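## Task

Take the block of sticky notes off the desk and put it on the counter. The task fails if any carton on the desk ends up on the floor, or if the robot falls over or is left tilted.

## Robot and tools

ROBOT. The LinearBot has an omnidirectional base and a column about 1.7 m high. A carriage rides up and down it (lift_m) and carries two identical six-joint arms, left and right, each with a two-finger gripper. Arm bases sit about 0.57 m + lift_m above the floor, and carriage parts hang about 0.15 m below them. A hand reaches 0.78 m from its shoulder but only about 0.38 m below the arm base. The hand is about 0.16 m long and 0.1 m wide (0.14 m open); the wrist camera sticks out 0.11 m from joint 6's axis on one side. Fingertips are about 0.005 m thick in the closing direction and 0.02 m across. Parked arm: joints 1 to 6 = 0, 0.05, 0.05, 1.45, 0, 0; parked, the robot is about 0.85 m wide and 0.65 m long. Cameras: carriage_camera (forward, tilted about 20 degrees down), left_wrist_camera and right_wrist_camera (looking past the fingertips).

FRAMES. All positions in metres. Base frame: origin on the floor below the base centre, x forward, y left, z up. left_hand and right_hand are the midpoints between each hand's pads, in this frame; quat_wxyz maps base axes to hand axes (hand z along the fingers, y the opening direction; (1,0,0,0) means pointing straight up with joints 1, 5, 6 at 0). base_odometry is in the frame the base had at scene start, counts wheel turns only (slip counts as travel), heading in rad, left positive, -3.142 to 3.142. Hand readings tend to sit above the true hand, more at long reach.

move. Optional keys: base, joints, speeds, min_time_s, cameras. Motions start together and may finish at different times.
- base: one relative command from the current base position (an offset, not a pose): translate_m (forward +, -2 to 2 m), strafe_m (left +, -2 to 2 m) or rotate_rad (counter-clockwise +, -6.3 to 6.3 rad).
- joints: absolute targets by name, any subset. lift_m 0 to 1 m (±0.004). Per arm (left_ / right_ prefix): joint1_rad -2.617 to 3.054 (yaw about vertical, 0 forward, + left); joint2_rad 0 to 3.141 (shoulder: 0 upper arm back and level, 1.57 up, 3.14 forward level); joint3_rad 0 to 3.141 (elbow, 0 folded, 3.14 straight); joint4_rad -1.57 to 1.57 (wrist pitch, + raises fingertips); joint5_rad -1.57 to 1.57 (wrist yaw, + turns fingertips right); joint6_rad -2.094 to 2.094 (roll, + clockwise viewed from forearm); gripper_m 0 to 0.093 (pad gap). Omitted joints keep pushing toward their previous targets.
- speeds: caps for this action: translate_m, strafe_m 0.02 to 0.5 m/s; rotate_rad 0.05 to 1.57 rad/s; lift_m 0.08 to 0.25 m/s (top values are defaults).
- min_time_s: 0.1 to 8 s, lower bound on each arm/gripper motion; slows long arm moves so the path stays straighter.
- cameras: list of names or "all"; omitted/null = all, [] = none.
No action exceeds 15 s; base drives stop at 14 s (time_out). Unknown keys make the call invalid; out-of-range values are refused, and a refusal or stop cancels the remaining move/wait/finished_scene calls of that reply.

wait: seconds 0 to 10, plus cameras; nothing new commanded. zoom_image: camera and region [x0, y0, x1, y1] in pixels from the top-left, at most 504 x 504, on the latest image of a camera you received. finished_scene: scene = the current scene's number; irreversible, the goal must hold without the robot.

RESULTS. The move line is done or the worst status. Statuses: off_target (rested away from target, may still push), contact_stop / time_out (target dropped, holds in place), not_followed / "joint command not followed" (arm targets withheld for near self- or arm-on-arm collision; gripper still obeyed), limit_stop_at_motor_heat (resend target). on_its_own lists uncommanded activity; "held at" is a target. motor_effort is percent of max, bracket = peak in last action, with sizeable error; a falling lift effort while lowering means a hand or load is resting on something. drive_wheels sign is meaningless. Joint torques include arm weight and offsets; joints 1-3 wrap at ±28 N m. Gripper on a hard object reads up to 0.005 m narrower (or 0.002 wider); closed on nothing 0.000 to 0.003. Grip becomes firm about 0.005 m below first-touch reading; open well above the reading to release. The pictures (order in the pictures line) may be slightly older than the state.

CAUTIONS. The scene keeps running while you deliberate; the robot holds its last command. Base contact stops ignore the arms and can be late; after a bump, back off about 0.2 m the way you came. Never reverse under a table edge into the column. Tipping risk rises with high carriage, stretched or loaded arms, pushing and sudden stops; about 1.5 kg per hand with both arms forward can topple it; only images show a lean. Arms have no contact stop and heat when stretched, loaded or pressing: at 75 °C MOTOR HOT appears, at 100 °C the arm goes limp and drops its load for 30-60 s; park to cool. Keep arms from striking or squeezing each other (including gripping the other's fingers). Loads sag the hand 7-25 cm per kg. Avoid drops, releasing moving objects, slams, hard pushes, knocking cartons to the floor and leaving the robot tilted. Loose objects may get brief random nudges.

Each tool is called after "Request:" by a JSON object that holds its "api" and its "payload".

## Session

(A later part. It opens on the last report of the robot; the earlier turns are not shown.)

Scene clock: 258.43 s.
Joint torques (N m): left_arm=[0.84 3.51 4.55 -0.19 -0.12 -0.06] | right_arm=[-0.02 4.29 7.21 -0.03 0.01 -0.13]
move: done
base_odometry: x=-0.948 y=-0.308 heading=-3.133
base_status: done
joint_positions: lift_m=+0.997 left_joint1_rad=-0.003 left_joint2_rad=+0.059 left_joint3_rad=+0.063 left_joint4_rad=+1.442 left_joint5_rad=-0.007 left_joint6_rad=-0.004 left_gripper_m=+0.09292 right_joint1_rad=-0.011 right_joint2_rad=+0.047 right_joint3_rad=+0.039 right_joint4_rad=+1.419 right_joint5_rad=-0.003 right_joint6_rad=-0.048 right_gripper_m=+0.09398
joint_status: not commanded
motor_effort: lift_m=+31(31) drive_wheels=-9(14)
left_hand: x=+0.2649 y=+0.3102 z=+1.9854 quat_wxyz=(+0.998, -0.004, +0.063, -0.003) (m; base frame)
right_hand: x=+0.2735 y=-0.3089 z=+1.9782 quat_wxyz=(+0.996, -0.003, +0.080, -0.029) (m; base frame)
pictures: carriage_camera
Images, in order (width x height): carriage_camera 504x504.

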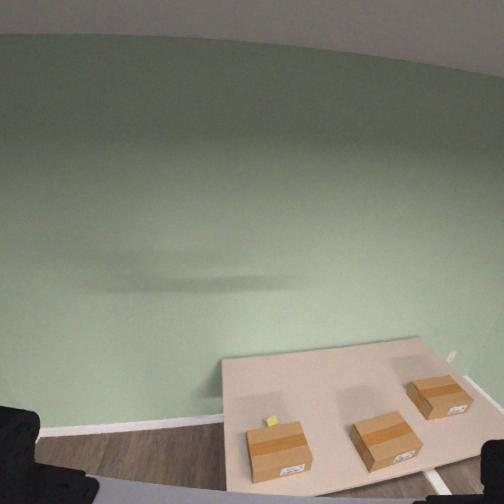

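Request:
{"api": "move", "payload": {"joints": {"lift_m": 0.6, "right_joint1_rad": 0.0, "right_joint2_rad": 1.9, "right_joint3_rad": 1.4, "right_joint4_rad": -1.5}, "base": {"translate_m": -0.3}, "speeds": {"translate_m": 0.3}, "min_time_s": 2, "cameras": ["carriage_camera", "right_wrist_camera"]}}

Request:
{"api": "move", "payload": {"joints": {"right_joint1_rad": 0.8}, "min_time_s": 2, "cameras": ["right_wrist_camera"]}}

Scene clock: 333.23 s.
Joint torques (N m): left_arm=[0.8 3.77 4.96 -0.18 -0.12 -0.05] | right_arm=[0.68 -7.79 8.42 -0.83 0.01 -0.12]
move: done
base_odometry: x=-0.648 y=-0.306 heading=-3.133
base_status: done
joint_positions: lift_m=+0.600 left_joint1_rad=-0.002 left_joint2_rad=+0.055 left_joint3_rad=+0.059 left_joint4_rad=+1.446 left_joint5_rad=-0.008 left_joint6_rad=-0.004 left_gripper_m=+0.09292 right_joint1_rad=-0.009 right_joint2_rad=+1.894 right_joint3_rad=+1.377 right_joint4_rad=-1.480 right_joint5_rad=-0.003 right_joint6_rad=-0.048 right_gripper_m=+0.09398
joint_status: all done
motor_effort: lift_m=+28(30) drive_wheels=-4(15)
left_hand: x=+0.2636 y=+0.3102 z=+1.5878 quat_wxyz=(+0.998, -0.004, +0.060, -0.003) (m; base frame)
right_hand: x=+0.4776 y=-0.3106 z=+1.2255 quat_wxyz=(-0.211, -0.019, +0.977, +0.007) (m; base frame)
pictures: carriage_camera, right_wrist_camera
Images, in order (width x height): carriage_camera 504x504, right_wrist_camera 504x504.

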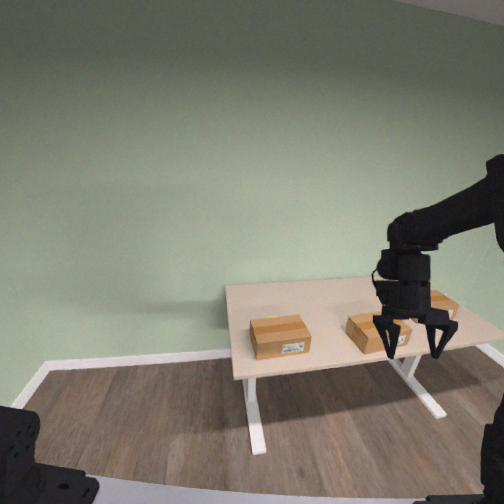

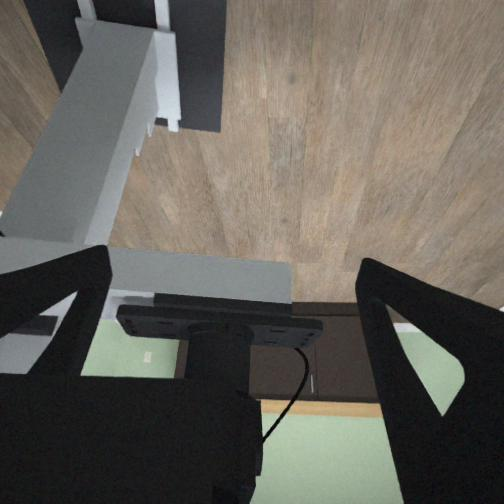

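Scene clock: 335.53 s.
Joint torques (N m): left_arm=[0.75 3.89 5.03 -0.2 -0.12 -0.05] | right_arm=[0.47 -7.8 8.4 -0.84 0 -0.13]
move: done
base_odometry: x=-0.648 y=-0.306 heading=-3.133
base_status: not commanded
joint_positions: lift_m=+0.600 left_joint1_rad=-0.002 left_joint2_rad=+0.055 left_joint3_rad=+0.059 left_joint4_rad=+1.446 left_joint5_rad=-0.008 left_joint6_rad=-0.004 left_gripper_m=+0.09292 right_joint1_rad=+0.794 right_joint2_rad=+1.894 right_joint3_rad=+1.377 right_joint4_rad=-1.480 right_joint5_rad=-0.003 right_joint6_rad=-0.048 right_gripper_m=+0.09398
joint_status: all done
motor_effort: lift_m=+27(28) drive_wheels=-3(5)
left_hand: x=+0.2636 y=+0.3102 z=+1.5878 quat_wxyz=(+0.998, -0.004, +0.060, -0.003) (m; base frame)
right_hand: x=+0.4040 y=-0.1342 z=+1.2256 quat_wxyz=(-0.198, -0.399, +0.892, -0.076) (m; base frame)
pictures: right_wrist_camera
Images, in order (width x height): right_wrist_camera 504x504.

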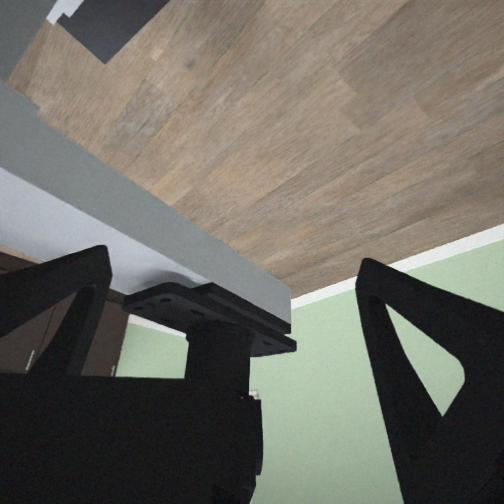

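Request:
{"api": "move", "payload": {"base": {"rotate_rad": 0.148}, "joints": {"right_joint1_rad": 0.13, "right_joint2_rad": 2.48, "right_joint3_rad": 1.68, "right_joint4_rad": -0.767}, "min_time_s": 2, "cameras": ["carriage_camera"]}}

Request:
{"api": "zoom_image", "payload": {"camera": "carriage_camera", "region": [150, 290, 450, 490]}}

Scene clock: 364.43 s.
Joint torques (N m): left_arm=[0.79 3.85 5.04 -0.21 -0.12 -0.04] | right_arm=[-0.38 -12.16 8.28 0.5 0 -0.11]
move: done
base_odometry: x=-0.648 y=-0.305 heading=-2.985
base_status: done
joint_positions: lift_m=+0.600 left_joint1_rad=-0.002 left_joint2_rad=+0.055 left_joint3_rad=+0.059 left_joint4_rad=+1.447 left_joint5_rad=-0.007 left_joint6_rad=-0.004 left_gripper_m=+0.09292 right_joint1_rad=+0.134 right_joint2_rad=+2.474 right_joint3_rad=+1.658 right_joint4_rad=-0.787 right_joint5_rad=-0.003 right_joint6_rad=-0.048 right_gripper_m=+0.09398
joint_status: all done
motor_effort: lift_m=+28(28) drive_wheels=-11(13)
left_hand: x=+0.2635 y=+0.3102 z=+1.5878 quat_wxyz=(+0.998, -0.004, +0.060, -0.002) (m; base frame)
right_hand: x=+0.6598 y=-0.2509 z=+1.0485 quat_wxyz=(-0.016, -0.091, +0.996, +0.001) (m; base frame)
pictures: carriage_camera
Images, in order (width x height): carriage_camera 504x504.

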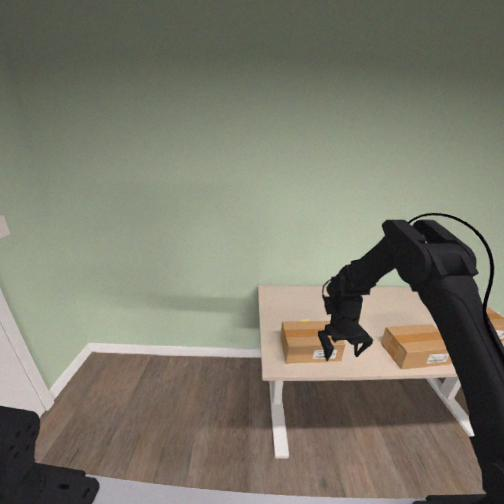

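Scaled by 1.680 from the camera's 504x504 image, which has a finer 720x720 frame.

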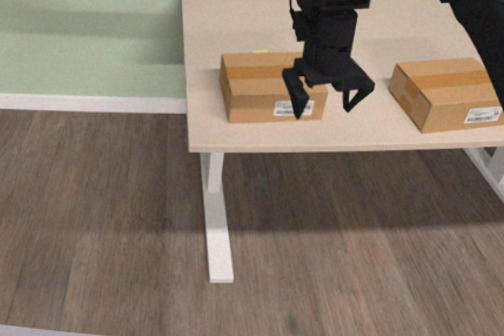

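Request:
{"api": "move", "payload": {"joints": {"right_joint1_rad": 0, "right_joint2_rad": 0.05, "right_joint3_rad": 0.05, "right_joint4_rad": 1.45}, "min_time_s": 2, "cameras": []}}

Request:
{"api": "move", "payload": {"base": {"strafe_m": -0.58}, "cameras": ["carriage_camera"]}}

Request:
{"api": "zoom_image", "payload": {"camera": "carriage_camera", "region": [50, 250, 350, 450]}}

Scene clock: 389.13 s.
Joint torques (N m): left_arm=[0.76 3.84 5 -0.19 -0.12 -0.05] | right_arm=[-0.7 3.63 5.98 0.11 0.01 -0.11]
move: done
base_odometry: x=-0.648 y=-0.305 heading=-2.985
base_status: not commanded
joint_positions: lift_m=+0.600 left_joint1_rad=-0.002 left_joint2_rad=+0.055 left_joint3_rad=+0.059 left_joint4_rad=+1.447 left_joint5_rad=-0.007 left_joint6_rad=-0.004 left_gripper_m=+0.09292 right_joint1_rad=+0.008 right_joint2_rad=+0.054 right_joint3_rad=+0.056 right_joint4_rad=+1.431 right_joint5_rad=-0.003 right_joint6_rad=-0.048 right_gripper_m=+0.09398
joint_status: all done
motor_effort: lift_m=+28(28) drive_wheels=-6(12)
left_hand: x=+0.2635 y=+0.3102 z=+1.5878 quat_wxyz=(+0.998, -0.004, +0.060, -0.002) (m; base frame)
right_hand: x=+0.2680 y=-0.3082 z=+1.5864 quat_wxyz=(+0.997, -0.003, +0.069, -0.020) (m; base frame)
pictures: none
No camera images: "cameras" was empty.

Scene clock: 392.47 s.
Joint torques (N m): left_arm=[0.73 3.9 5.05 -0.21 -0.13 -0.05] | right_arm=[-0.59 3.6 5.98 0.05 0.02 -0.12]
move: done
base_odometry: x=-0.739 y=+0.267 heading=-2.984
base_status: done
joint_positions: lift_m=+0.600 left_joint1_rad=-0.001 left_joint2_rad=+0.055 left_joint3_rad=+0.059 left_joint4_rad=+1.447 left_joint5_rad=-0.007 left_joint6_rad=-0.004 left_gripper_m=+0.09292 right_joint1_rad=+0.006 right_joint2_rad=+0.054 right_joint3_rad=+0.056 right_joint4_rad=+1.436 right_joint5_rad=-0.003 right_joint6_rad=-0.048 right_gripper_m=+0.09398
joint_status: not commanded
motor_effort: lift_m=+28(28) drive_wheels=-9(21)
left_hand: x=+0.2634 y=+0.3102 z=+1.5878 quat_wxyz=(+0.998, -0.004, +0.060, -0.002) (m; base frame)
right_hand: x=+0.2668 y=-0.3083 z=+1.5865 quat_wxyz=(+0.998, -0.003, +0.067, -0.021) (m; base frame)
pictures: carriage_camera
Images, in order (width x height): carriage_camera 504x504.

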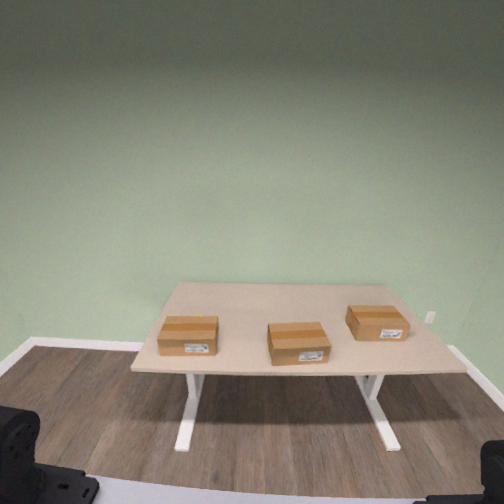

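Scaled by 1.680 from the camera's 504x504 image, which has a finer 720x720 frame.

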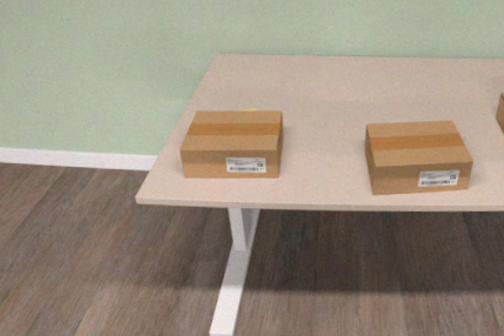

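Request:
{"api": "move", "payload": {"joints": {"lift_m": 0.5, "left_joint1_rad": 0.0, "left_joint2_rad": 2.43, "left_joint3_rad": 1.59, "left_joint4_rad": -0.716}, "min_time_s": 2, "cameras": []}}

Request:
{"api": "move", "payload": {"base": {"translate_m": 0.56}, "speeds": {"translate_m": 0.25}, "cameras": ["left_wrist_camera", "carriage_camera"]}}

Request:
{"api": "zoom_image", "payload": {"camera": "left_wrist_camera", "region": [50, 0, 500, 504]}}

Scene clock: 409.23 s.
Joint torques (N m): left_arm=[0.68 -13.53 7.84 0.48 -0.13 -0.06] | right_arm=[-0.64 3.86 6.71 0.05 0 -0.12]
move: done
base_odometry: x=-0.739 y=+0.267 heading=-2.984
base_status: not commanded
joint_positions: lift_m=+0.500 left_joint1_rad=-0.001 left_joint2_rad=+2.415 left_joint3_rad=+1.570 left_joint4_rad=-0.699 left_joint5_rad=-0.007 left_joint6_rad=-0.004 left_gripper_m=+0.09292 right_joint1_rad=+0.006 right_joint2_rad=+0.051 right_joint3_rad=+0.048 right_joint4_rad=+1.437 right_joint5_rad=-0.003 right_joint6_rad=-0.048 right_gripper_m=+0.09398
joint_status: all done
motor_effort: lift_m=+28(29) drive_wheels=+7(12)
left_hand: x=+0.6642 y=+0.3099 z=+0.9544 quat_wxyz=(+0.013, -0.001, +1.000, +0.004) (m; base frame)
right_hand: x=+0.2678 y=-0.3083 z=+1.4846 quat_wxyz=(+0.997, -0.003, +0.068, -0.021) (m; base frame)
pictures: none
No camera images: "cameras" was empty.

Scene clock: 412.90 s.
Joint torques (N m): left_arm=[0.59 -13.44 7.84 0.51 -0.12 -0.05] | right_arm=[-0.62 3.9 6.69 0.01 0.01 -0.12]
move: done
base_odometry: x=-1.292 y=+0.180 heading=-2.985
base_status: done
joint_positions: lift_m=+0.500 left_joint1_rad=-0.001 left_joint2_rad=+2.415 left_joint3_rad=+1.570 left_joint4_rad=-0.707 left_joint5_rad=-0.007 left_joint6_rad=-0.004 left_gripper_m=+0.09292 right_joint1_rad=+0.006 right_joint2_rad=+0.051 right_joint3_rad=+0.048 right_joint4_rad=+1.439 right_joint5_rad=-0.003 right_joint6_rad=-0.048 right_gripper_m=+0.09398
joint_status: not commanded
motor_effort: lift_m=+27(28) drive_wheels=-7(13)
left_hand: x=+0.6624 y=+0.3100 z=+0.9544 quat_wxyz=(+0.010, -0.002, +1.000, +0.004) (m; base frame)
right_hand: x=+0.2673 y=-0.3083 z=+1.4847 quat_wxyz=(+0.998, -0.003, +0.067, -0.021) (m; base frame)
pictures: carriage_camera, left_wrist_camera
Images, in order (width x height): carriage_camera 504x504, left_wrist_camera 504x504.

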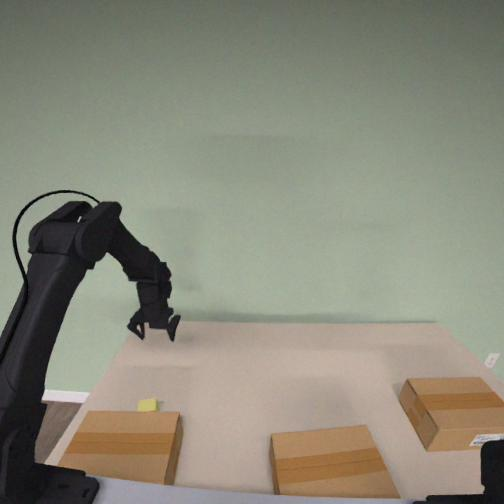

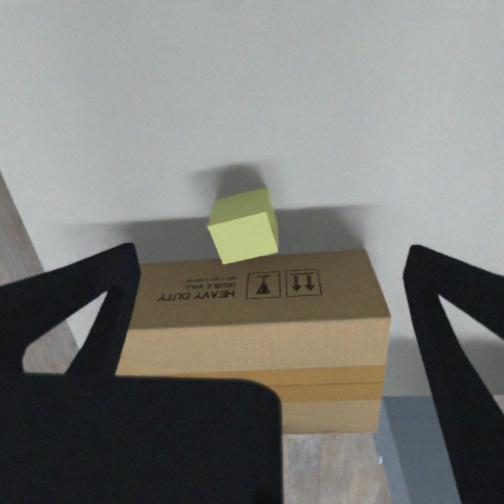

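Scaled by 1.000.

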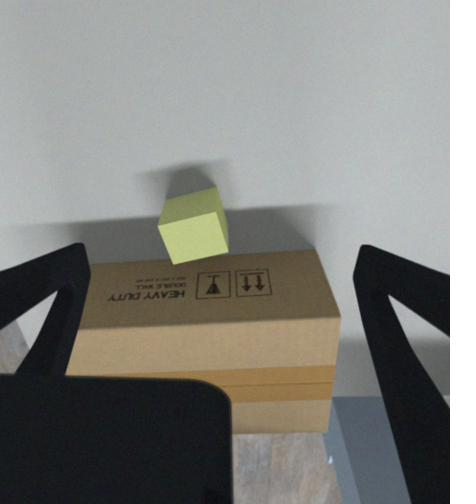

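Request:
{"api": "move", "payload": {"base": {"translate_m": -0.08}, "speeds": {"translate_m": 0.2}, "cameras": ["left_wrist_camera", "carriage_camera"]}}

Request:
{"api": "zoom_image", "payload": {"camera": "left_wrist_camera", "region": [100, 50, 400, 350]}}

Scene clock: 445.87 s.
Joint torques (N m): left_arm=[0.5 -13.45 7.72 0.53 -0.14 -0.06] | right_arm=[-0.61 3.89 6.65 -0.05 0.01 -0.12]
move: done
base_odometry: x=-1.213 y=+0.192 heading=-2.984
base_status: done
joint_positions: lift_m=+0.500 left_joint1_rad=-0.001 left_joint2_rad=+2.415 left_joint3_rad=+1.572 left_joint4_rad=-0.710 left_joint5_rad=-0.007 left_joint6_rad=-0.004 left_gripper_m=+0.09292 right_joint1_rad=+0.006 right_joint2_rad=+0.051 right_joint3_rad=+0.048 right_joint4_rad=+1.443 right_joint5_rad=-0.003 right_joint6_rad=-0.048 right_gripper_m=+0.09398
joint_status: not commanded
motor_effort: lift_m=+27(28) drive_wheels=+3(14)
left_hand: x=+0.6623 y=+0.3100 z=+0.9547 quat_wxyz=(+0.009, -0.002, +1.000, +0.004) (m; base frame)
right_hand: x=+0.2663 y=-0.3083 z=+1.4848 quat_wxyz=(+0.998, -0.003, +0.065, -0.021) (m; base frame)
pictures: carriage_camera, left_wrist_camera
Images, in order (width x height): carriage_camera 504x504, left_wrist_camera 504x504.

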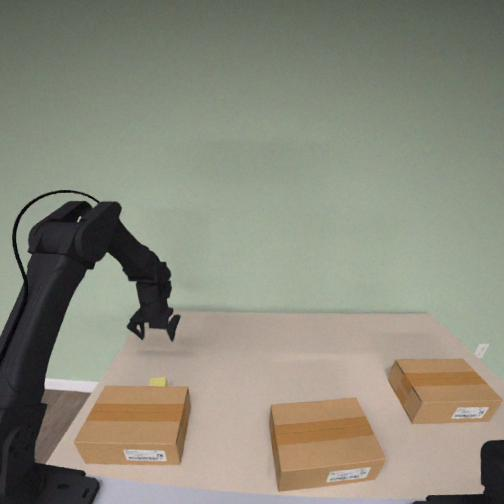

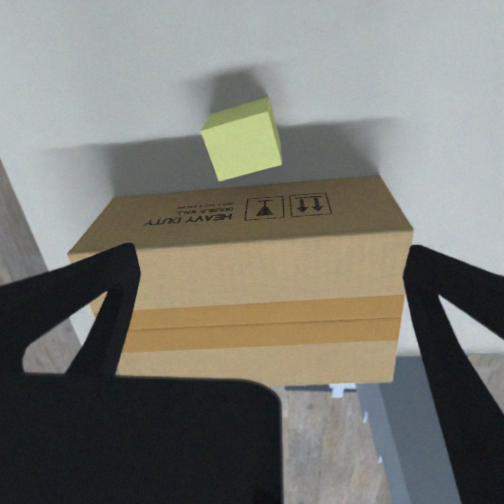

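Scaled by 1.680 from the camera's 504x504 image, which has a finer 720x720 frame.

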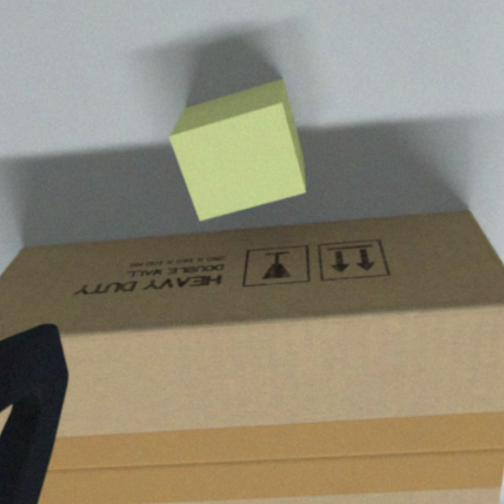

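Request:
{"api": "move", "payload": {"joints": {"left_joint1_rad": 0.03, "left_joint2_rad": 2.663, "left_joint3_rad": 1.643, "left_joint4_rad": -0.636, "left_joint6_rad": -0.28}, "min_time_s": 2, "cameras": ["left_wrist_camera", "carriage_camera"]}}

Request:
{"api": "zoom_image", "payload": {"camera": "left_wrist_camera", "region": [100, 0, 450, 350]}}

Scene clock: 471.93 s.
Joint torques (N m): left_arm=[1.03 -13.29 6.71 0.51 -0.15 -0.13] | right_arm=[-0.61 3.89 6.71 -0.04 0.01 -0.11]
move: done
base_odometry: x=-1.213 y=+0.192 heading=-2.984
base_status: not commanded
joint_positions: lift_m=+0.500 left_joint1_rad=+0.025 left_joint2_rad=+2.641 left_joint3_rad=+1.625 left_joint4_rad=-0.648 left_joint5_rad=-0.007 left_joint6_rad=-0.270 left_gripper_m=+0.09292 right_joint1_rad=+0.006 right_joint2_rad=+0.051 right_joint3_rad=+0.048 right_joint4_rad=+1.443 right_joint5_rad=-0.003 right_joint6_rad=-0.048 right_gripper_m=+0.09398
joint_status: all done
motor_effort: lift_m=+27(28) drive_wheels=+3(6)
left_hand: x=+0.6415 y=+0.3203 z=+0.8735 quat_wxyz=(-0.046, -0.147, +0.988, +0.009) (m; base frame)
right_hand: x=+0.2663 y=-0.3083 z=+1.4848 quat_wxyz=(+0.998, -0.003, +0.065, -0.021) (m; base frame)
pictures: carriage_camera, left_wrist_camera
Images, in order (width x height): carriage_camera 504x504, left_wrist_camera 504x504.

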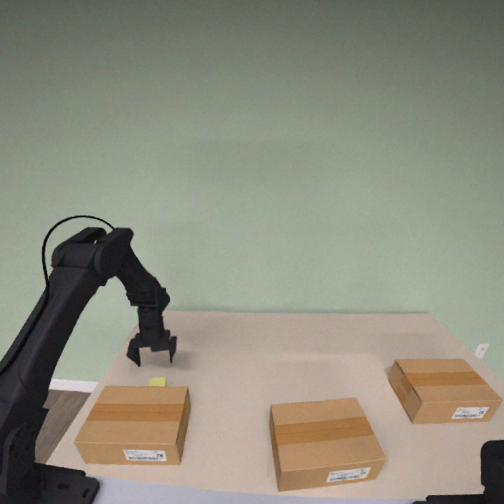

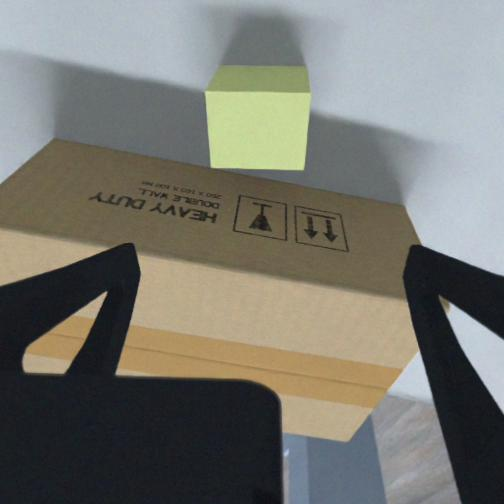

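Scaled by 1.440 from the camera's 504x504 image, which has a finer 720x720 frame.

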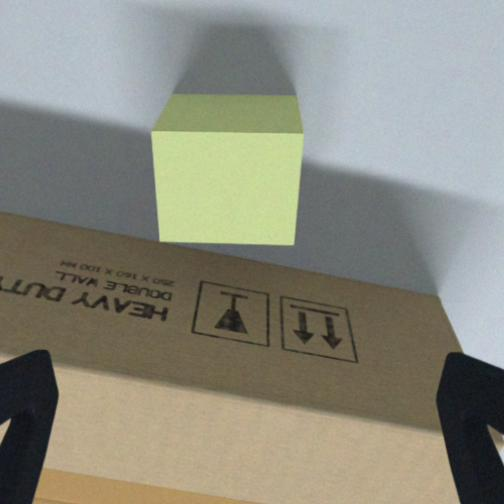

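Request:
{"api": "move", "payload": {"joints": {"left_joint1_rad": 0.052, "left_joint2_rad": 2.96, "left_joint3_rad": 1.86, "left_joint4_rad": -0.56, "left_joint6_rad": -0.27}, "min_time_s": 2, "cameras": ["left_wrist_camera", "carriage_camera"]}}

Request:
{"api": "zoom_image", "payload": {"camera": "left_wrist_camera", "region": [100, 0, 450, 350]}}

Scene clock: 488.43 s.
Joint torques (N m): left_arm=[1.05 -13.98 6.24 0.44 -0.15 -0.04] | right_arm=[-0.61 3.92 6.68 -0.03 0 -0.12]
move: done
base_odometry: x=-1.213 y=+0.192 heading=-2.984
base_status: not commanded
joint_positions: lift_m=+0.500 left_joint1_rad=+0.047 left_joint2_rad=+2.937 left_joint3_rad=+1.844 left_joint4_rad=-0.573 left_joint5_rad=-0.007 left_joint6_rad=-0.272 left_gripper_m=+0.09292 right_joint1_rad=+0.006 right_joint2_rad=+0.051 right_joint3_rad=+0.048 right_joint4_rad=+1.443 right_joint5_rad=-0.003 right_joint6_rad=-0.048 right_gripper_m=+0.09398
joint_status: all done
motor_effort: lift_m=+27(28) drive_wheels=+2(6)
left_hand: x=+0.6530 y=+0.3299 z=+0.7869 quat_wxyz=(-0.047, -0.158, +0.986, +0.009) (m; base frame)
right_hand: x=+0.2663 y=-0.3083 z=+1.4848 quat_wxyz=(+0.998, -0.003, +0.065, -0.021) (m; base frame)
pictures: carriage_camera, left_wrist_camera
Images, in order (width x height): carriage_camera 504x504, left_wrist_camera 504x504.

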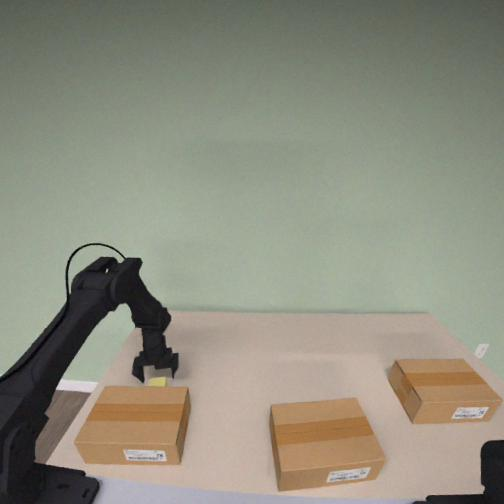

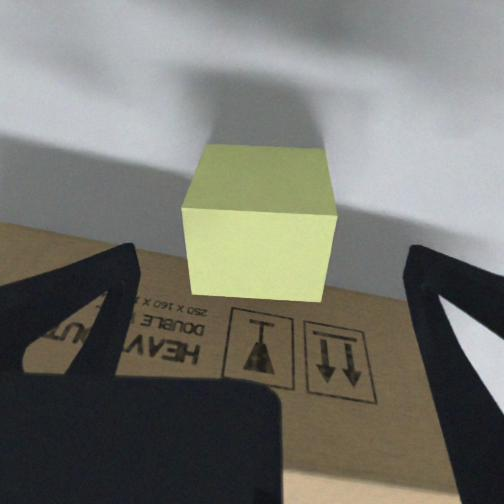

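Scaled by 1.440 from the camera's 504x504 image, which has a finer 720x720 frame.

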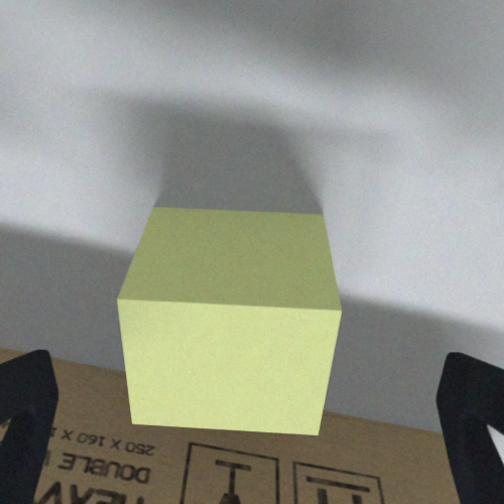

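Request:
{"api": "move", "payload": {"joints": {"lift_m": 0.475}, "speeds": {"lift_m": 0.08}, "cameras": ["left_wrist_camera"]}}

Request:
{"api": "zoom_image", "payload": {"camera": "left_wrist_camera", "region": [100, 0, 450, 350]}}

Scene clock: 499.93 s.
Joint torques (N m): left_arm=[1.07 -14.58 5.89 0.4 -0.16 -0.06] | right_arm=[-0.59 3.93 6.61 -0.04 0 -0.12]
move: done
base_odometry: x=-1.213 y=+0.192 heading=-2.984
base_status: not commanded
joint_positions: lift_m=+0.475 left_joint1_rad=+0.047 left_joint2_rad=+2.945 left_joint3_rad=+1.847 left_joint4_rad=-0.567 left_joint5_rad=-0.007 left_joint6_rad=-0.272 left_gripper_m=+0.09292 right_joint1_rad=+0.006 right_joint2_rad=+0.051 right_joint3_rad=+0.048 right_joint4_rad=+1.443 right_joint5_rad=-0.003 right_joint6_rad=-0.048 right_gripper_m=+0.09398
joint_status: all done
motor_effort: lift_m=+28(28) drive_wheels=+4(6)
left_hand: x=+0.6532 y=+0.3299 z=+0.7592 quat_wxyz=(-0.046, -0.158, +0.986, +0.009) (m; base frame)
right_hand: x=+0.2663 y=-0.3083 z=+1.4598 quat_wxyz=(+0.998, -0.003, +0.065, -0.021) (m; base frame)
pictures: left_wrist_camera
Images, in order (width x height): left_wrist_camera 504x504.

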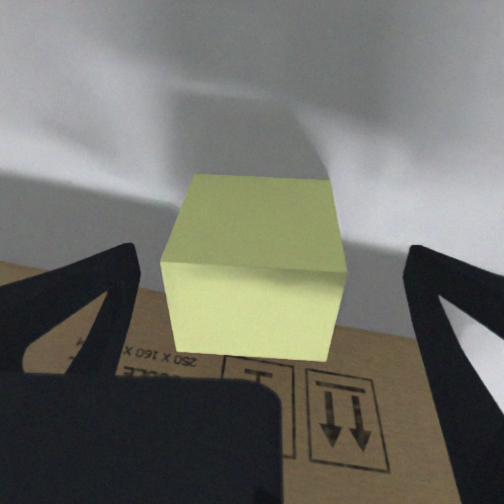

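Scaled by 1.440 from the camera's 504x504 image, which has a finer 720x720 frame.

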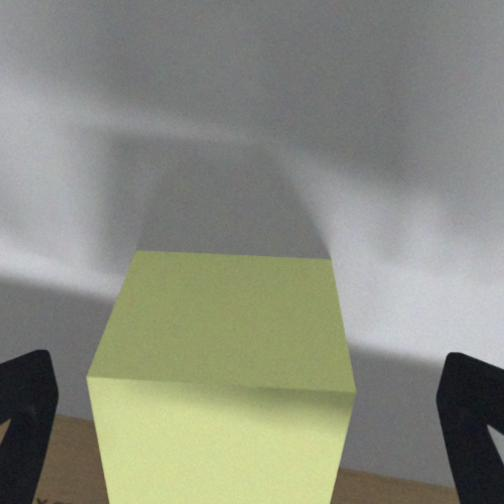

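Request:
{"api": "move", "payload": {"joints": {"left_gripper_m": 0.045}, "min_time_s": 1, "cameras": ["left_wrist_camera"]}}

Scene clock: 506.63 s.
Joint torques (N m): left_arm=[1.01 -14.67 5.85 0.4 -0.14 -0.04] | right_arm=[-0.61 3.9 6.67 -0.04 0.01 -0.12]
move: off_target
base_odometry: x=-1.213 y=+0.192 heading=-2.984
base_status: not commanded
joint_positions: lift_m=+0.475 left_joint1_rad=+0.047 left_joint2_rad=+2.945 left_joint3_rad=+1.847 left_joint4_rad=-0.567 left_joint5_rad=-0.008 left_joint6_rad=-0.272 left_gripper_m=+0.05121 right_joint1_rad=+0.006 right_joint2_rad=+0.051 right_joint3_rad=+0.048 right_joint4_rad=+1.443 right_joint5_rad=-0.003 right_joint6_rad=-0.048 right_gripper_m=+0.09398
joint_status: left_gripper_m off_target (ended at +0.05124, target +0.04500)
motor_effort: lift_m=+28(28) drive_wheels=+3(5)
left_hand: x=+0.6532 y=+0.3302 z=+0.7592 quat_wxyz=(-0.046, -0.158, +0.986, +0.009) (m; base frame)
right_hand: x=+0.2663 y=-0.3083 z=+1.4598 quat_wxyz=(+0.998, -0.003, +0.065, -0.021) (m; base frame)
pictures: left_wrist_camera
Images, in order (width x height): left_wrist_camera 504x504.

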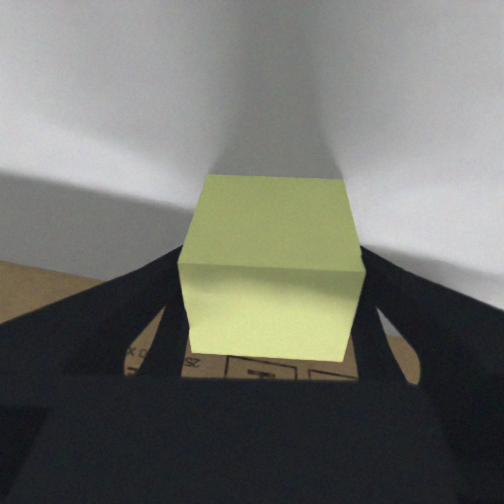

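Request:
{"api": "move", "payload": {"joints": {"lift_m": 0.68}, "cameras": ["left_wrist_camera"]}}

Request:
{"api": "move", "payload": {"base": {"translate_m": -0.5}, "speeds": {"translate_m": 0.3}, "cameras": ["left_wrist_camera"]}}

Request:
{"api": "move", "payload": {"base": {"rotate_rad": 3.104}, "joints": {"left_joint1_rad": 0.05, "left_joint2_rad": 1.9, "left_joint3_rad": 1.2, "left_joint4_rad": -0.9}, "speeds": {"rotate_rad": 1.0}, "min_time_s": 2, "cameras": ["left_wrist_camera", "carriage_camera"]}}

Scene clock: 527.30 s.
Joint torques (N m): left_arm=[0.99 -15.88 5.78 0.25 -0.15 -0.04] | right_arm=[-0.61 3.92 6.65 -0.03 0 -0.11]
move: done
base_odometry: x=-1.213 y=+0.192 heading=-2.984
base_status: not commanded
joint_positions: lift_m=+0.680 left_joint1_rad=+0.047 left_joint2_rad=+2.958 left_joint3_rad=+1.849 left_joint4_rad=-0.561 left_joint5_rad=-0.008 left_joint6_rad=-0.272 left_gripper_m=+0.05121 right_joint1_rad=+0.006 right_joint2_rad=+0.051 right_joint3_rad=+0.048 right_joint4_rad=+1.443 right_joint5_rad=-0.003 right_joint6_rad=-0.048 right_gripper_m=+0.09398
joint_status: all done
motor_effort: lift_m=+31(38) drive_wheels=+4(7)
left_hand: x=+0.6503 y=+0.3300 z=+0.9586 quat_wxyz=(-0.049, -0.158, +0.986, +0.009) (m; base frame)
right_hand: x=+0.2660 y=-0.3083 z=+1.6645 quat_wxyz=(+0.998, -0.003, +0.065, -0.021) (m; base frame)
pictures: left_wrist_camera
Images, in order (width x height): left_wrist_camera 504x504.

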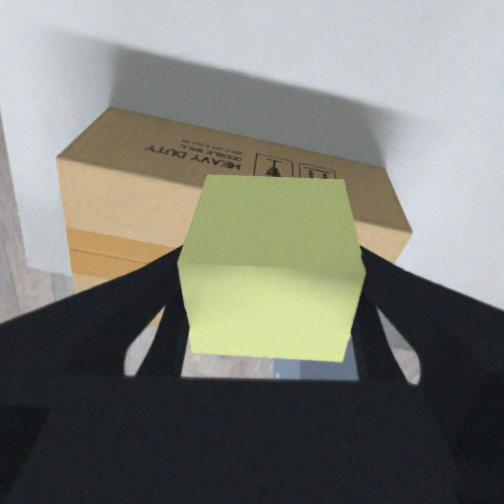

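Scene clock: 530.47 s.
Joint torques (N m): left_arm=[1.02 -15.95 5.6 0.29 -0.15 -0.04] | right_arm=[-0.57 4.04 6.69 -0.05 0.01 -0.11]
move: done
base_odometry: x=-0.719 y=+0.271 heading=-2.984
base_status: done
joint_positions: lift_m=+0.680 left_joint1_rad=+0.047 left_joint2_rad=+2.958 left_joint3_rad=+1.849 left_joint4_rad=-0.558 left_joint5_rad=-0.008 left_joint6_rad=-0.272 left_gripper_m=+0.05121 right_joint1_rad=+0.006 right_joint2_rad=+0.051 right_joint3_rad=+0.048 right_joint4_rad=+1.444 right_joint5_rad=-0.003 right_joint6_rad=-0.048 right_gripper_m=+0.09398
joint_status: not commanded
motor_effort: lift_m=+31(31) drive_wheels=-3(14)
left_hand: x=+0.6509 y=+0.3301 z=+0.9586 quat_wxyz=(-0.048, -0.158, +0.986, +0.009) (m; base frame)
right_hand: x=+0.2659 y=-0.3083 z=+1.6645 quat_wxyz=(+0.998, -0.003, +0.065, -0.021) (m; base frame)
pictures: left_wrist_camera
Images, in order (width x height): left_wrist_camera 504x504.

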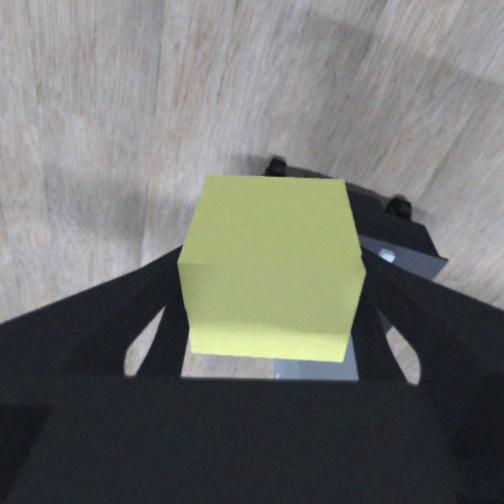

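Scene clock: 535.13 s.
Joint torques (N m): left_arm=[0.32 -14.04 4.77 0.35 -0.15 -0.04] | right_arm=[-0.64 3.96 6.69 -0.04 0.01 -0.11]
move: done
base_odometry: x=-0.719 y=+0.271 heading=+0.119
base_status: done
joint_positions: lift_m=+0.680 left_joint1_rad=+0.054 left_joint2_rad=+1.932 left_joint3_rad=+1.214 left_joint4_rad=-0.891 left_joint5_rad=-0.008 left_joint6_rad=-0.272 left_gripper_m=+0.05120 right_joint1_rad=+0.006 right_joint2_rad=+0.051 right_joint3_rad=+0.048 right_joint4_rad=+1.444 right_joint5_rad=-0.003 right_joint6_rad=-0.048 right_gripper_m=+0.09400
joint_status: all done
motor_effort: lift_m=+31(31) drive_wheels=+6(15)
left_hand: x=+0.5600 y=+0.3281 z=+1.2332 quat_wxyz=(-0.019, -0.162, +0.987, +0.006) (m; base frame)
right_hand: x=+0.2659 y=-0.3083 z=+1.6645 quat_wxyz=(+0.998, -0.003, +0.065, -0.021) (m; base frame)
pictures: carriage_camera, left_wrist_camera
Images, in order (width x height): carriage_camera 504x504, left_wrist_camera 504x504.

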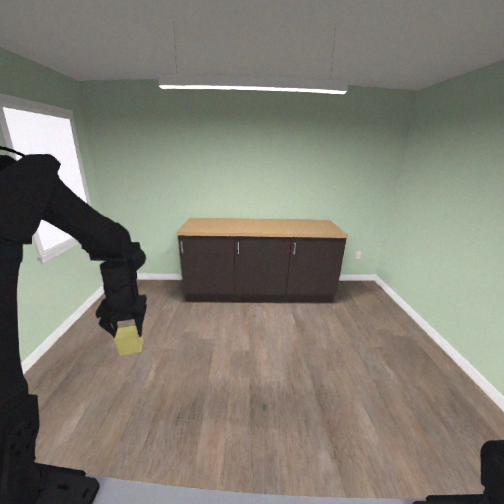

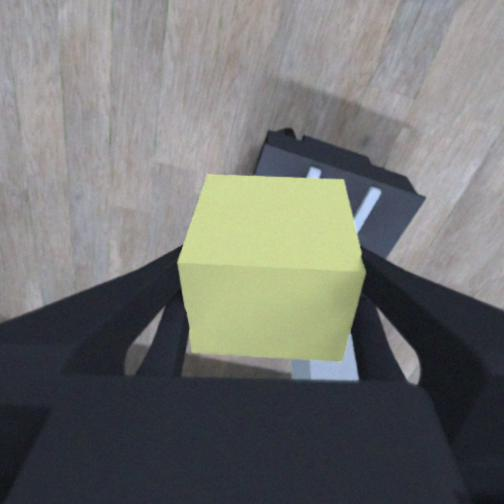

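Request:
{"api": "move", "payload": {"base": {"translate_m": 1.75}, "speeds": {"translate_m": 0.4}, "cameras": ["carriage_camera"]}}

Request:
{"api": "zoom_image", "payload": {"camera": "carriage_camera", "region": [50, 200, 450, 504]}}

Scene clock: 554.03 s.
Joint torques (N m): left_arm=[0.25 -13.76 5.14 0.39 -0.14 -0.05] | right_arm=[-0.58 3.96 6.64 -0.08 0 -0.12]
move: done
base_odometry: x=+1.018 y=+0.482 heading=+0.120
base_status: done
joint_positions: lift_m=+0.680 left_joint1_rad=+0.054 left_joint2_rad=+1.929 left_joint3_rad=+1.210 left_joint4_rad=-0.895 left_joint5_rad=-0.008 left_joint6_rad=-0.272 left_gripper_m=+0.05120 right_joint1_rad=+0.006 right_joint2_rad=+0.051 right_joint3_rad=+0.048 right_joint4_rad=+1.445 right_joint5_rad=-0.003 right_joint6_rad=-0.048 right_gripper_m=+0.09400
joint_status: not commanded
motor_effort: lift_m=+31(31) drive_wheels=-10(22)
left_hand: x=+0.5582 y=+0.3280 z=+1.2333 quat_wxyz=(-0.021, -0.162, +0.987, +0.006) (m; base frame)
right_hand: x=+0.2656 y=-0.3083 z=+1.6646 quat_wxyz=(+0.998, -0.003, +0.064, -0.021) (m; base frame)
pictures: carriage_camera
Images, in order (width x height): carriage_camera 504x504.

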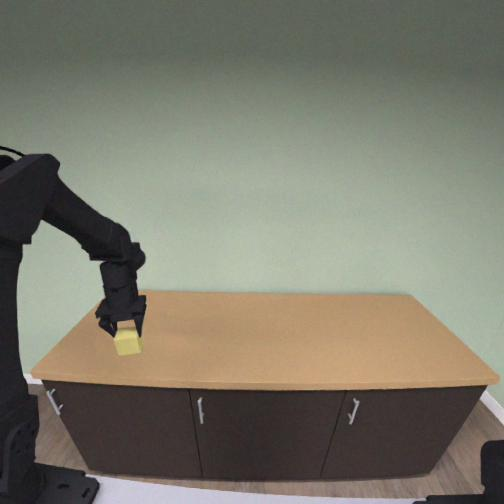

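Scaled by 1.260 from the camera's 504x504 image, which has a finer 720x720 frame.

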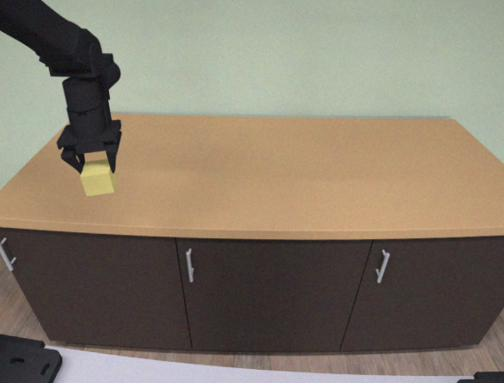

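Request:
{"api": "move", "payload": {"base": {"translate_m": 0.24}, "joints": {"lift_m": 0.6, "left_joint1_rad": 0.0, "left_joint2_rad": 2.6, "left_joint3_rad": 1.75, "left_joint4_rad": -0.72, "left_joint6_rad": 0}, "speeds": {"translate_m": 0.25}, "min_time_s": 2, "cameras": ["carriage_camera", "left_wrist_camera"]}}

Scene clock: 567.97 s.
Joint torques (N m): left_arm=[0.25 -14.15 8.01 0.62 -0.11 0.03] | right_arm=[-0.59 4.05 6.67 -0.07 0.01 -0.11]
move: done
base_odometry: x=+1.256 y=+0.511 heading=+0.121
base_status: done
joint_positions: lift_m=+0.600 left_joint1_rad=+0.006 left_joint2_rad=+2.583 left_joint3_rad=+1.728 left_joint4_rad=-0.728 left_joint5_rad=-0.008 left_joint6_rad=-0.009 left_gripper_m=+0.05119 right_joint1_rad=+0.006 right_joint2_rad=+0.050 right_joint3_rad=+0.048 right_joint4_rad=+1.446 right_joint5_rad=-0.003 right_joint6_rad=-0.048 right_gripper_m=+0.09400
joint_status: all done
motor_effort: lift_m=+28(28) drive_wheels=-9(19)
left_hand: x=+0.6797 y=+0.3129 z=+1.0168 quat_wxyz=(-0.006, -0.007, +1.000, +0.004) (m; base frame)
right_hand: x=+0.2652 y=-0.3083 z=+1.5849 quat_wxyz=(+0.998, -0.003, +0.063, -0.021) (m; base frame)
pictures: carriage_camera, left_wrist_camera
Images, in order (width x height): carriage_camera 504x504, left_wrist_camera 504x504.

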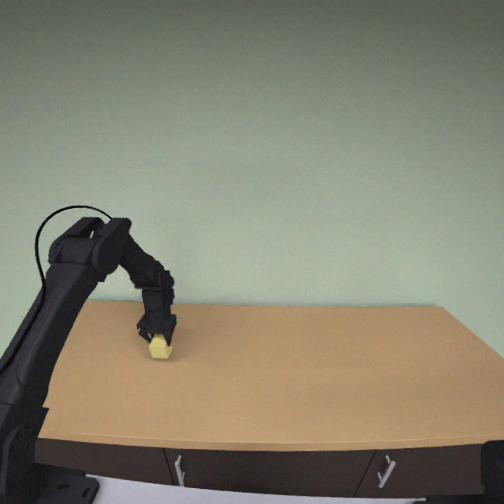

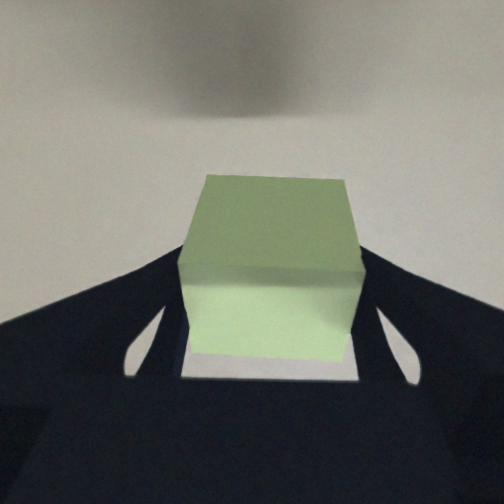

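Request:
{"api": "move", "payload": {"joints": {"lift_m": 0.54}, "speeds": {"lift_m": 0.08}, "cameras": ["carriage_camera", "left_wrist_camera"]}}

Request:
{"api": "move", "payload": {"joints": {"lift_m": 0.53}, "speeds": {"lift_m": 0.08}, "cameras": ["left_wrist_camera"]}}

Request:
{"api": "move", "payload": {"joints": {"lift_m": 0.52}, "speeds": {"lift_m": 0.08}, "cameras": ["left_wrist_camera"]}}

Scene clock: 577.17 s.
Joint torques (N m): left_arm=[0.23 -14.99 7.58 0.59 -0.11 0.05] | right_arm=[-0.64 4.03 6.67 -0.08 0 -0.11]
move: done
base_odometry: x=+1.256 y=+0.511 heading=+0.121
base_status: not commanded
joint_positions: lift_m=+0.540 left_joint1_rad=+0.006 left_joint2_rad=+2.590 left_joint3_rad=+1.733 left_joint4_rad=-0.725 left_joint5_rad=-0.008 left_joint6_rad=-0.009 left_gripper_m=+0.05119 right_joint1_rad=+0.006 right_joint2_rad=+0.050 right_joint3_rad=+0.048 right_joint4_rad=+1.446 right_joint5_rad=-0.003 right_joint6_rad=-0.048 right_gripper_m=+0.09400
joint_status: all done
motor_effort: lift_m=+28(28) drive_wheels=+4(11)
left_hand: x=+0.6805 y=+0.3129 z=+0.9547 quat_wxyz=(-0.006, -0.007, +1.000, +0.004) (m; base frame)
right_hand: x=+0.2652 y=-0.3083 z=+1.5249 quat_wxyz=(+0.998, -0.003, +0.063, -0.021) (m; base frame)
pictures: carriage_camera, left_wrist_camera
Images, in order (width x height): carriage_camera 504x504, left_wrist_camera 504x504.

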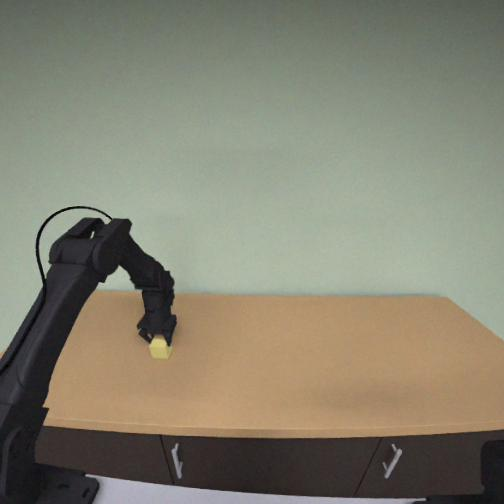

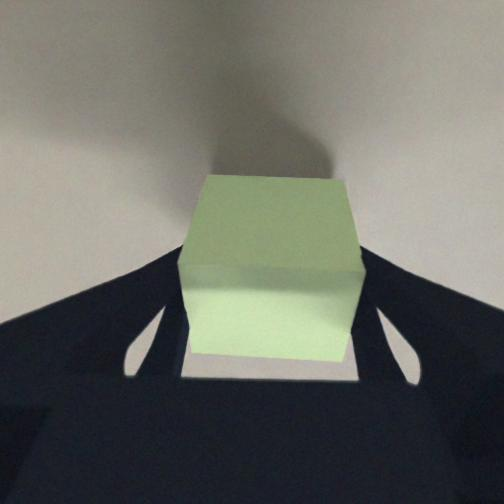

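Scene clock: 577.67 s.
Joint torques (N m): left_arm=[0.4 -14.71 6.2 0.76 -0.05 0.04] | right_arm=[-0.59 4.04 6.63 -0.08 0.01 -0.13]
move: done
base_odometry: x=+1.256 y=+0.511 heading=+0.121
base_status: not commanded
joint_positions: lift_m=+0.530 left_joint1_rad=+0.003 left_joint2_rad=+2.586 left_joint3_rad=+1.747 left_joint4_rad=-0.742 left_joint5_rad=-0.013 left_joint6_rad=-0.008 left_gripper_m=+0.05119 right_joint1_rad=+0.006 right_joint2_rad=+0.050 right_joint3_rad=+0.048 right_joint4_rad=+1.446 right_joint5_rad=-0.003 right_joint6_rad=-0.048 right_gripper_m=+0.09400
joint_status: all done
motor_effort: lift_m=+25(27) drive_wheels=+5(11)
left_hand: x=+0.6829 y=+0.3128 z=+0.9496 quat_wxyz=(-0.005, -0.006, +1.000, +0.007) (m; base frame)
right_hand: x=+0.2652 y=-0.3083 z=+1.5151 quat_wxyz=(+0.998, -0.003, +0.063, -0.021) (m; base frame)
pictures: left_wrist_camera
Images, in order (width x height): left_wrist_camera 504x504.

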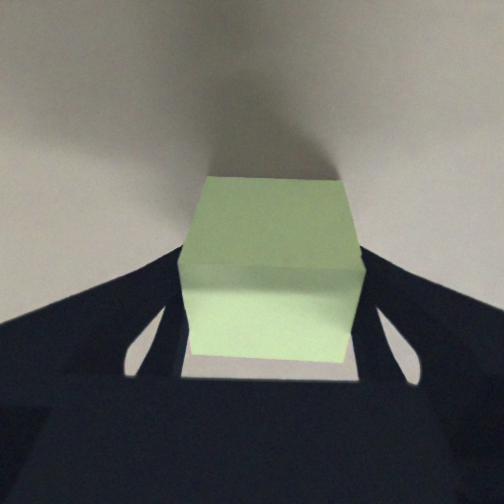

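Scene clock: 578.17 s.
Joint torques (N m): left_arm=[0.34 -13.04 5.53 1.05 -0.07 0.05] | right_arm=[-0.58 4.01 6.72 -0.08 0.01 -0.12]
move: done
base_odometry: x=+1.256 y=+0.511 heading=+0.121
base_status: not commanded
joint_positions: lift_m=+0.520 left_joint1_rad=+0.003 left_joint2_rad=+2.570 left_joint3_rad=+1.754 left_joint4_rad=-0.761 left_joint5_rad=-0.014 left_joint6_rad=-0.008 left_gripper_m=+0.05114 right_joint1_rad=+0.006 right_joint2_rad=+0.050 right_joint3_rad=+0.048 right_joint4_rad=+1.446 right_joint5_rad=-0.003 right_joint6_rad=-0.048 right_gripper_m=+0.09400
joint_status: all done
motor_effort: lift_m=+25(25) drive_wheels=+6(10)
left_hand: x=+0.6848 y=+0.3129 z=+0.9479 quat_wxyz=(-0.003, -0.006, +1.000, +0.007) (m; base frame)
right_hand: x=+0.2652 y=-0.3083 z=+1.5052 quat_wxyz=(+0.998, -0.003, +0.063, -0.021) (m; base frame)
pictures: left_wrist_camera
Images, in order (width x height): left_wrist_camera 504x504.

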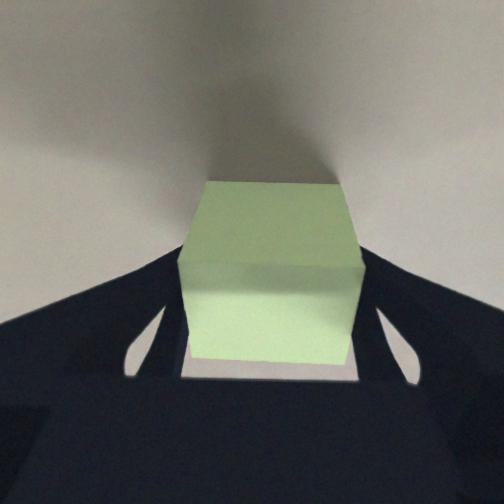

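Request:
{"api": "move", "payload": {"joints": {"lift_m": 0.532, "left_gripper_m": 0.075}, "min_time_s": 1, "cameras": ["left_wrist_camera"]}}

Request:
{"api": "move", "payload": {"joints": {"lift_m": 0.68, "left_gripper_m": 0.093}, "cameras": ["left_wrist_camera", "carriage_camera"]}}

Scene clock: 585.77 s.
Joint torques (N m): left_arm=[0.38 -14.37 5.48 0.74 -0.06 0.05] | right_arm=[-0.57 4.07 6.68 -0.09 0.01 -0.12]
move: done
base_odometry: x=+1.256 y=+0.511 heading=+0.121
base_status: not commanded
joint_positions: lift_m=+0.532 left_joint1_rad=+0.003 left_joint2_rad=+2.583 left_joint3_rad=+1.754 left_joint4_rad=-0.731 left_joint5_rad=-0.013 left_joint6_rad=-0.008 left_gripper_m=+0.07494 right_joint1_rad=+0.006 right_joint2_rad=+0.050 right_joint3_rad=+0.048 right_joint4_rad=+1.446 right_joint5_rad=-0.003 right_joint6_rad=-0.048 right_gripper_m=+0.09400
joint_status: all done
motor_effort: lift_m=+31(36) drive_wheels=+6(12)
left_hand: x=+0.6892 y=+0.3128 z=+0.9539 quat_wxyz=(+0.006, -0.006, +1.000, +0.007) (m; base frame)
right_hand: x=+0.2652 y=-0.3083 z=+1.5166 quat_wxyz=(+0.998, -0.003, +0.063, -0.021) (m; base frame)
pictures: left_wrist_camera
Images, in order (width x height): left_wrist_camera 504x504.

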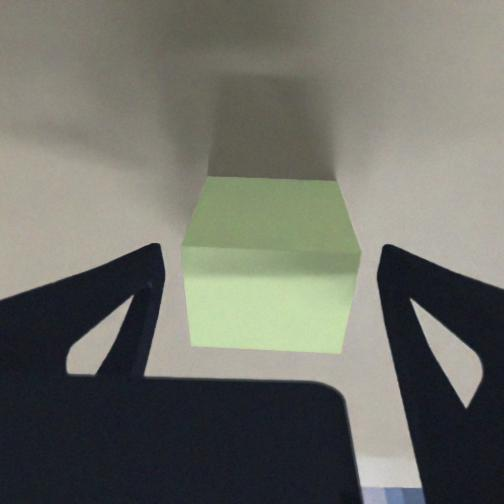

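Scene clock: 586.90 s.
Joint torques (N m): left_arm=[0.36 -15.28 5.39 0.65 -0.06 0.04] | right_arm=[-0.57 4.05 6.69 -0.08 0 -0.13]
move: done
base_odometry: x=+1.256 y=+0.511 heading=+0.121
base_status: not commanded
joint_positions: lift_m=+0.680 left_joint1_rad=+0.003 left_joint2_rad=+2.593 left_joint3_rad=+1.754 left_joint4_rad=-0.724 left_joint5_rad=-0.013 left_joint6_rad=-0.008 left_gripper_m=+0.09292 right_joint1_rad=+0.006 right_joint2_rad=+0.050 right_joint3_rad=+0.048 right_joint4_rad=+1.446 right_joint5_rad=-0.003 right_joint6_rad=-0.048 right_gripper_m=+0.09400
joint_status: all done
motor_effort: lift_m=+31(37) drive_wheels=+5(10)
left_hand: x=+0.6883 y=+0.3128 z=+1.0975 quat_wxyz=(+0.004, -0.006, +1.000, +0.007) (m; base frame)
right_hand: x=+0.2650 y=-0.3083 z=+1.6646 quat_wxyz=(+0.998, -0.003, +0.063, -0.021) (m; base frame)
pictures: carriage_camera, left_wrist_camera
Images, in order (width x height): carriage_camera 504x504, left_wrist_camera 504x504.

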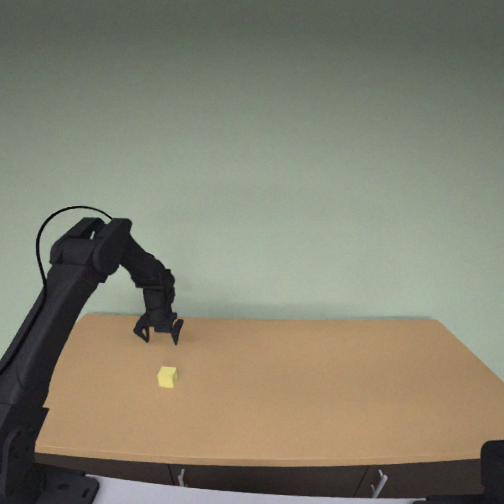

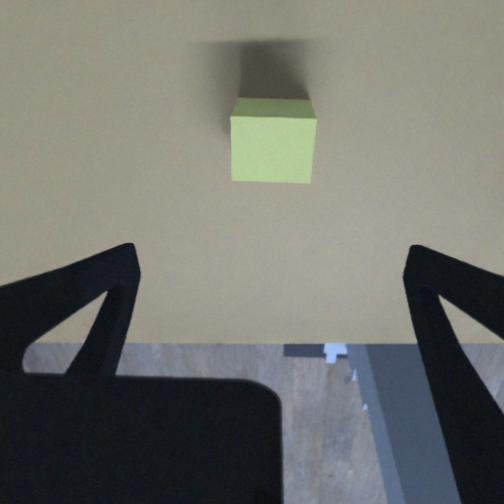

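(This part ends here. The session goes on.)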